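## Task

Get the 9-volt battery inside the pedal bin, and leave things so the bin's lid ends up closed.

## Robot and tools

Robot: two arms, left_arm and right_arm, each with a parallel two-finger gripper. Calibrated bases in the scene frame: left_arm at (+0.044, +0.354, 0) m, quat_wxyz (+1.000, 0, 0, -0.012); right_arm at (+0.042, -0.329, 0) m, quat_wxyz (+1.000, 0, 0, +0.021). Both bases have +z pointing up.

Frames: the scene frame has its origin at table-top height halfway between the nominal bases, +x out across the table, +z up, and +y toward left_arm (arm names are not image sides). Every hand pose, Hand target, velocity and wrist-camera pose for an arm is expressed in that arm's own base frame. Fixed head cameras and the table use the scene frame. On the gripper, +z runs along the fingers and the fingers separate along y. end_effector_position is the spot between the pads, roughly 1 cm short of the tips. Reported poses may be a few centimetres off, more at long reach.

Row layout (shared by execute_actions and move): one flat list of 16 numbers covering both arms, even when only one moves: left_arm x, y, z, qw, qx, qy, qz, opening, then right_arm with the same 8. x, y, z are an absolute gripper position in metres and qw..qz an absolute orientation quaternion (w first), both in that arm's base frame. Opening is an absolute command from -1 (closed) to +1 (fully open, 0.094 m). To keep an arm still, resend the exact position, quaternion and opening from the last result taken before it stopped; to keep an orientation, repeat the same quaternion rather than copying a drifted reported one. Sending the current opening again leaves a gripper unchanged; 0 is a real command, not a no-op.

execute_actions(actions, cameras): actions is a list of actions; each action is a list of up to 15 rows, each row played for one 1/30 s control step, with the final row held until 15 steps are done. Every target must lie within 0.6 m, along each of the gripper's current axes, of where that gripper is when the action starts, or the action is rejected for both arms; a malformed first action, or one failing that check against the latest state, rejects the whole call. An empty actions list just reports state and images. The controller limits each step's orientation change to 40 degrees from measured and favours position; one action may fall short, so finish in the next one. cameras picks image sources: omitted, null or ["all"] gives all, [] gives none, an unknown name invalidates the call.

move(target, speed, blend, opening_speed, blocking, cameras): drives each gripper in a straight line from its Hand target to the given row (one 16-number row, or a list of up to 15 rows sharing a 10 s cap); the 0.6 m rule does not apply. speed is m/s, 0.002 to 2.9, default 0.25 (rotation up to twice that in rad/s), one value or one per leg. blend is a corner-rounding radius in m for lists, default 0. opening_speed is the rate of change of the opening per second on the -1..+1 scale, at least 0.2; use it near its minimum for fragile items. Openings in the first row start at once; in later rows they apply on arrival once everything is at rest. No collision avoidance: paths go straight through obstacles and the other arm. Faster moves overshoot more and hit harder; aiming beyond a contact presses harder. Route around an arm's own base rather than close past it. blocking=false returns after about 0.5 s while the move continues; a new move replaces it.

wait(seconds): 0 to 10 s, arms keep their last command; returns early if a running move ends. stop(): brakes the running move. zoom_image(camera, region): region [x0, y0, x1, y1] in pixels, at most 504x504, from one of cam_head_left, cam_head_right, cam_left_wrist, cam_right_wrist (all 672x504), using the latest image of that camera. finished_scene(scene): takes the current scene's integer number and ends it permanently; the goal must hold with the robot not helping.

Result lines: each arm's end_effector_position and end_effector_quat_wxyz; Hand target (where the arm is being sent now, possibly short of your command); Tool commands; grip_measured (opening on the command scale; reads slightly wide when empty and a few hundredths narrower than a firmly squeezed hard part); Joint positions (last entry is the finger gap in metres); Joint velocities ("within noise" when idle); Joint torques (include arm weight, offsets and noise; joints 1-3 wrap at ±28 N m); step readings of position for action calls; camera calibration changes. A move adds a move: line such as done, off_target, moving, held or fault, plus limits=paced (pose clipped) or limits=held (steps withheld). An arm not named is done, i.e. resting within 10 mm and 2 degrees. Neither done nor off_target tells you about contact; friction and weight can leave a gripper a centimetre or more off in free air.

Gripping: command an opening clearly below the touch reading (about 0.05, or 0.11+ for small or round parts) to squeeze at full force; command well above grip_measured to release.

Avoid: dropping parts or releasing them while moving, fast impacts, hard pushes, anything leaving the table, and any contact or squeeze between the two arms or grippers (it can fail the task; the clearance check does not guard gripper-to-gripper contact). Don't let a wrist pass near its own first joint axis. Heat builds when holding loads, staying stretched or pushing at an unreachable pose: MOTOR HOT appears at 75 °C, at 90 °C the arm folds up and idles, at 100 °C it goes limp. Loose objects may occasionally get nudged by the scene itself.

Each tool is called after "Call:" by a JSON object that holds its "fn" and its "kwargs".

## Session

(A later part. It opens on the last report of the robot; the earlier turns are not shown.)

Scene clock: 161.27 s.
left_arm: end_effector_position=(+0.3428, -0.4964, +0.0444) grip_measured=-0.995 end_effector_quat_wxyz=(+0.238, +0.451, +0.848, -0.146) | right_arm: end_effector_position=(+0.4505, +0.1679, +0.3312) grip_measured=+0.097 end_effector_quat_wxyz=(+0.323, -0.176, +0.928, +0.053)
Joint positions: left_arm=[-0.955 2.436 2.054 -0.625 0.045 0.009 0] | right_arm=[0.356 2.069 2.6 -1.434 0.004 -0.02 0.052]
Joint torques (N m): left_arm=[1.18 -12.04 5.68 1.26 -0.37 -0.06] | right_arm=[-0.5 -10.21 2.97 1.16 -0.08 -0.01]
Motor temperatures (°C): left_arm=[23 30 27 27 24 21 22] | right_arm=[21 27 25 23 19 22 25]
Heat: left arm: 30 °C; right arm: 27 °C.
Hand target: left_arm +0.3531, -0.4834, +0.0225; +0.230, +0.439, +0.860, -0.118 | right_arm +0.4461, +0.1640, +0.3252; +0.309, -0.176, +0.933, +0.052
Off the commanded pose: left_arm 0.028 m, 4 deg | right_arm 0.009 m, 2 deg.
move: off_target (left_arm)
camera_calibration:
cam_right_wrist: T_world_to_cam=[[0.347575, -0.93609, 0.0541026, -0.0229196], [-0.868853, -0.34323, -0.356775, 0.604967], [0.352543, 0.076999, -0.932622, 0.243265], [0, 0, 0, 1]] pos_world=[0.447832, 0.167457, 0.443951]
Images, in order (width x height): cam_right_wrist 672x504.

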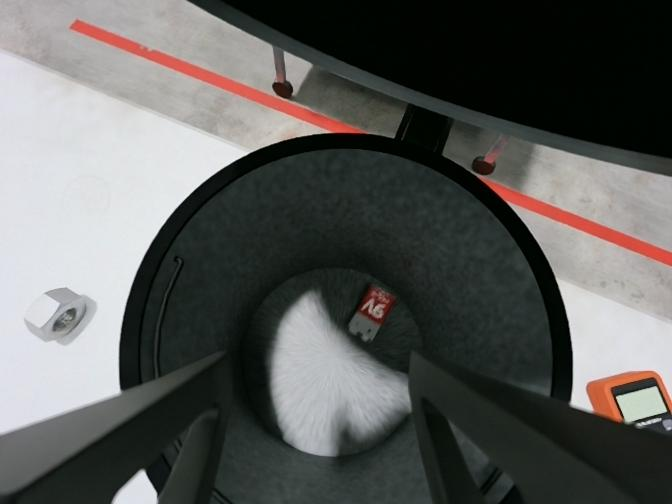

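Call:
{"fn": "move", "kwargs": {"target": [[0.354,-0.484,0.022,0.2306,0.4385,0.8606,-0.1175,-1,0.36,0.07,0.43,0.375,-0.163,0.91,-0.0,0.1],[0.342,-0.49,0.09,0.2306,0.4385,0.8606,-0.1175,-1,0.3,0.0,0.42,0.375,-0.163,0.91,-0.071,0.1],[0.3,-0.4,0.16,0.2306,0.4385,0.8606,-0.1175,-1,0.3,0.0,0.42,0.375,-0.163,0.91,-0.071,0.1]], "speed": [0.2,0.06,0.2], "cameras": ["cam_head_left","cam_head_right"]}}

Scene clock: 170.53 s.
left_arm: end_effector_position=(+0.3026, -0.4038, +0.1562) grip_measured=-0.995 end_effector_quat_wxyz=(+0.231, +0.434, +0.863, -0.116) | right_arm: end_effector_position=(+0.3057, -0.0001, +0.4175) grip_measured=+0.097 end_effector_quat_wxyz=(+0.374, -0.160, +0.911, -0.073)
Joint positions: left_arm=[-0.929 1.995 1.803 -0.856 0.001 0.003 0] | right_arm=[0.007 1.476 2.238 -1.552 0.017 -0.349 0.052]
Joint torques (N m): left_arm=[0.2 -13.23 5.33 1.15 0.06 0.12] | right_arm=[-0.35 -5 3.17 1.41 -0.1 -0.07]
Heat: left arm: 30 °C; right arm: 27 °C.
Hand target: left_arm +0.3001, -0.4000, +0.1599; +0.231, +0.438, +0.861, -0.117 | right_arm +0.3001, +0.0000, +0.4198; +0.377, -0.163, +0.909, -0.072
Off the commanded pose: left_arm 0.006 m, 1 deg | right_arm 0.006 m, 0 deg.
joint sent to its limit (right arm) — joint 4 (wrist pitch), lower limit. The joint targets still meet the commanded pose.
move: done
Images, in order (width x height): cam_head_left 672x504, cam_head_right 672x504.

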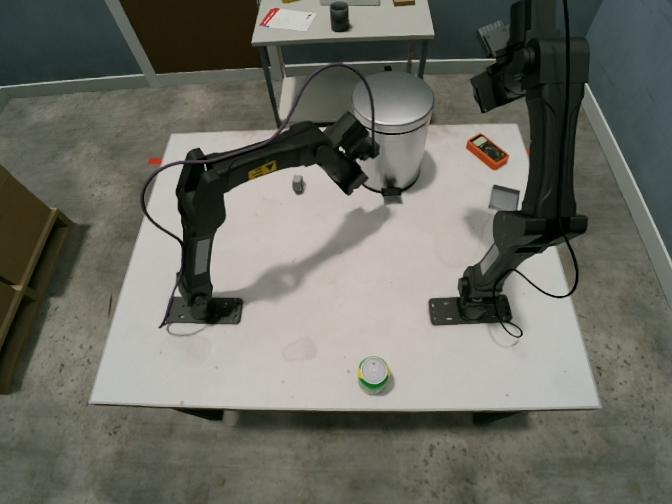

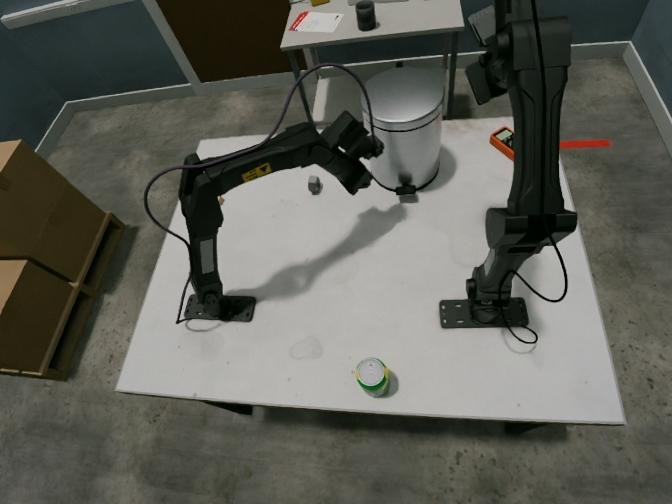

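Closed.

Call:
{"fn": "finished_scene", "kwargs": {"scene": 2}}

The scene is finished: the task was done.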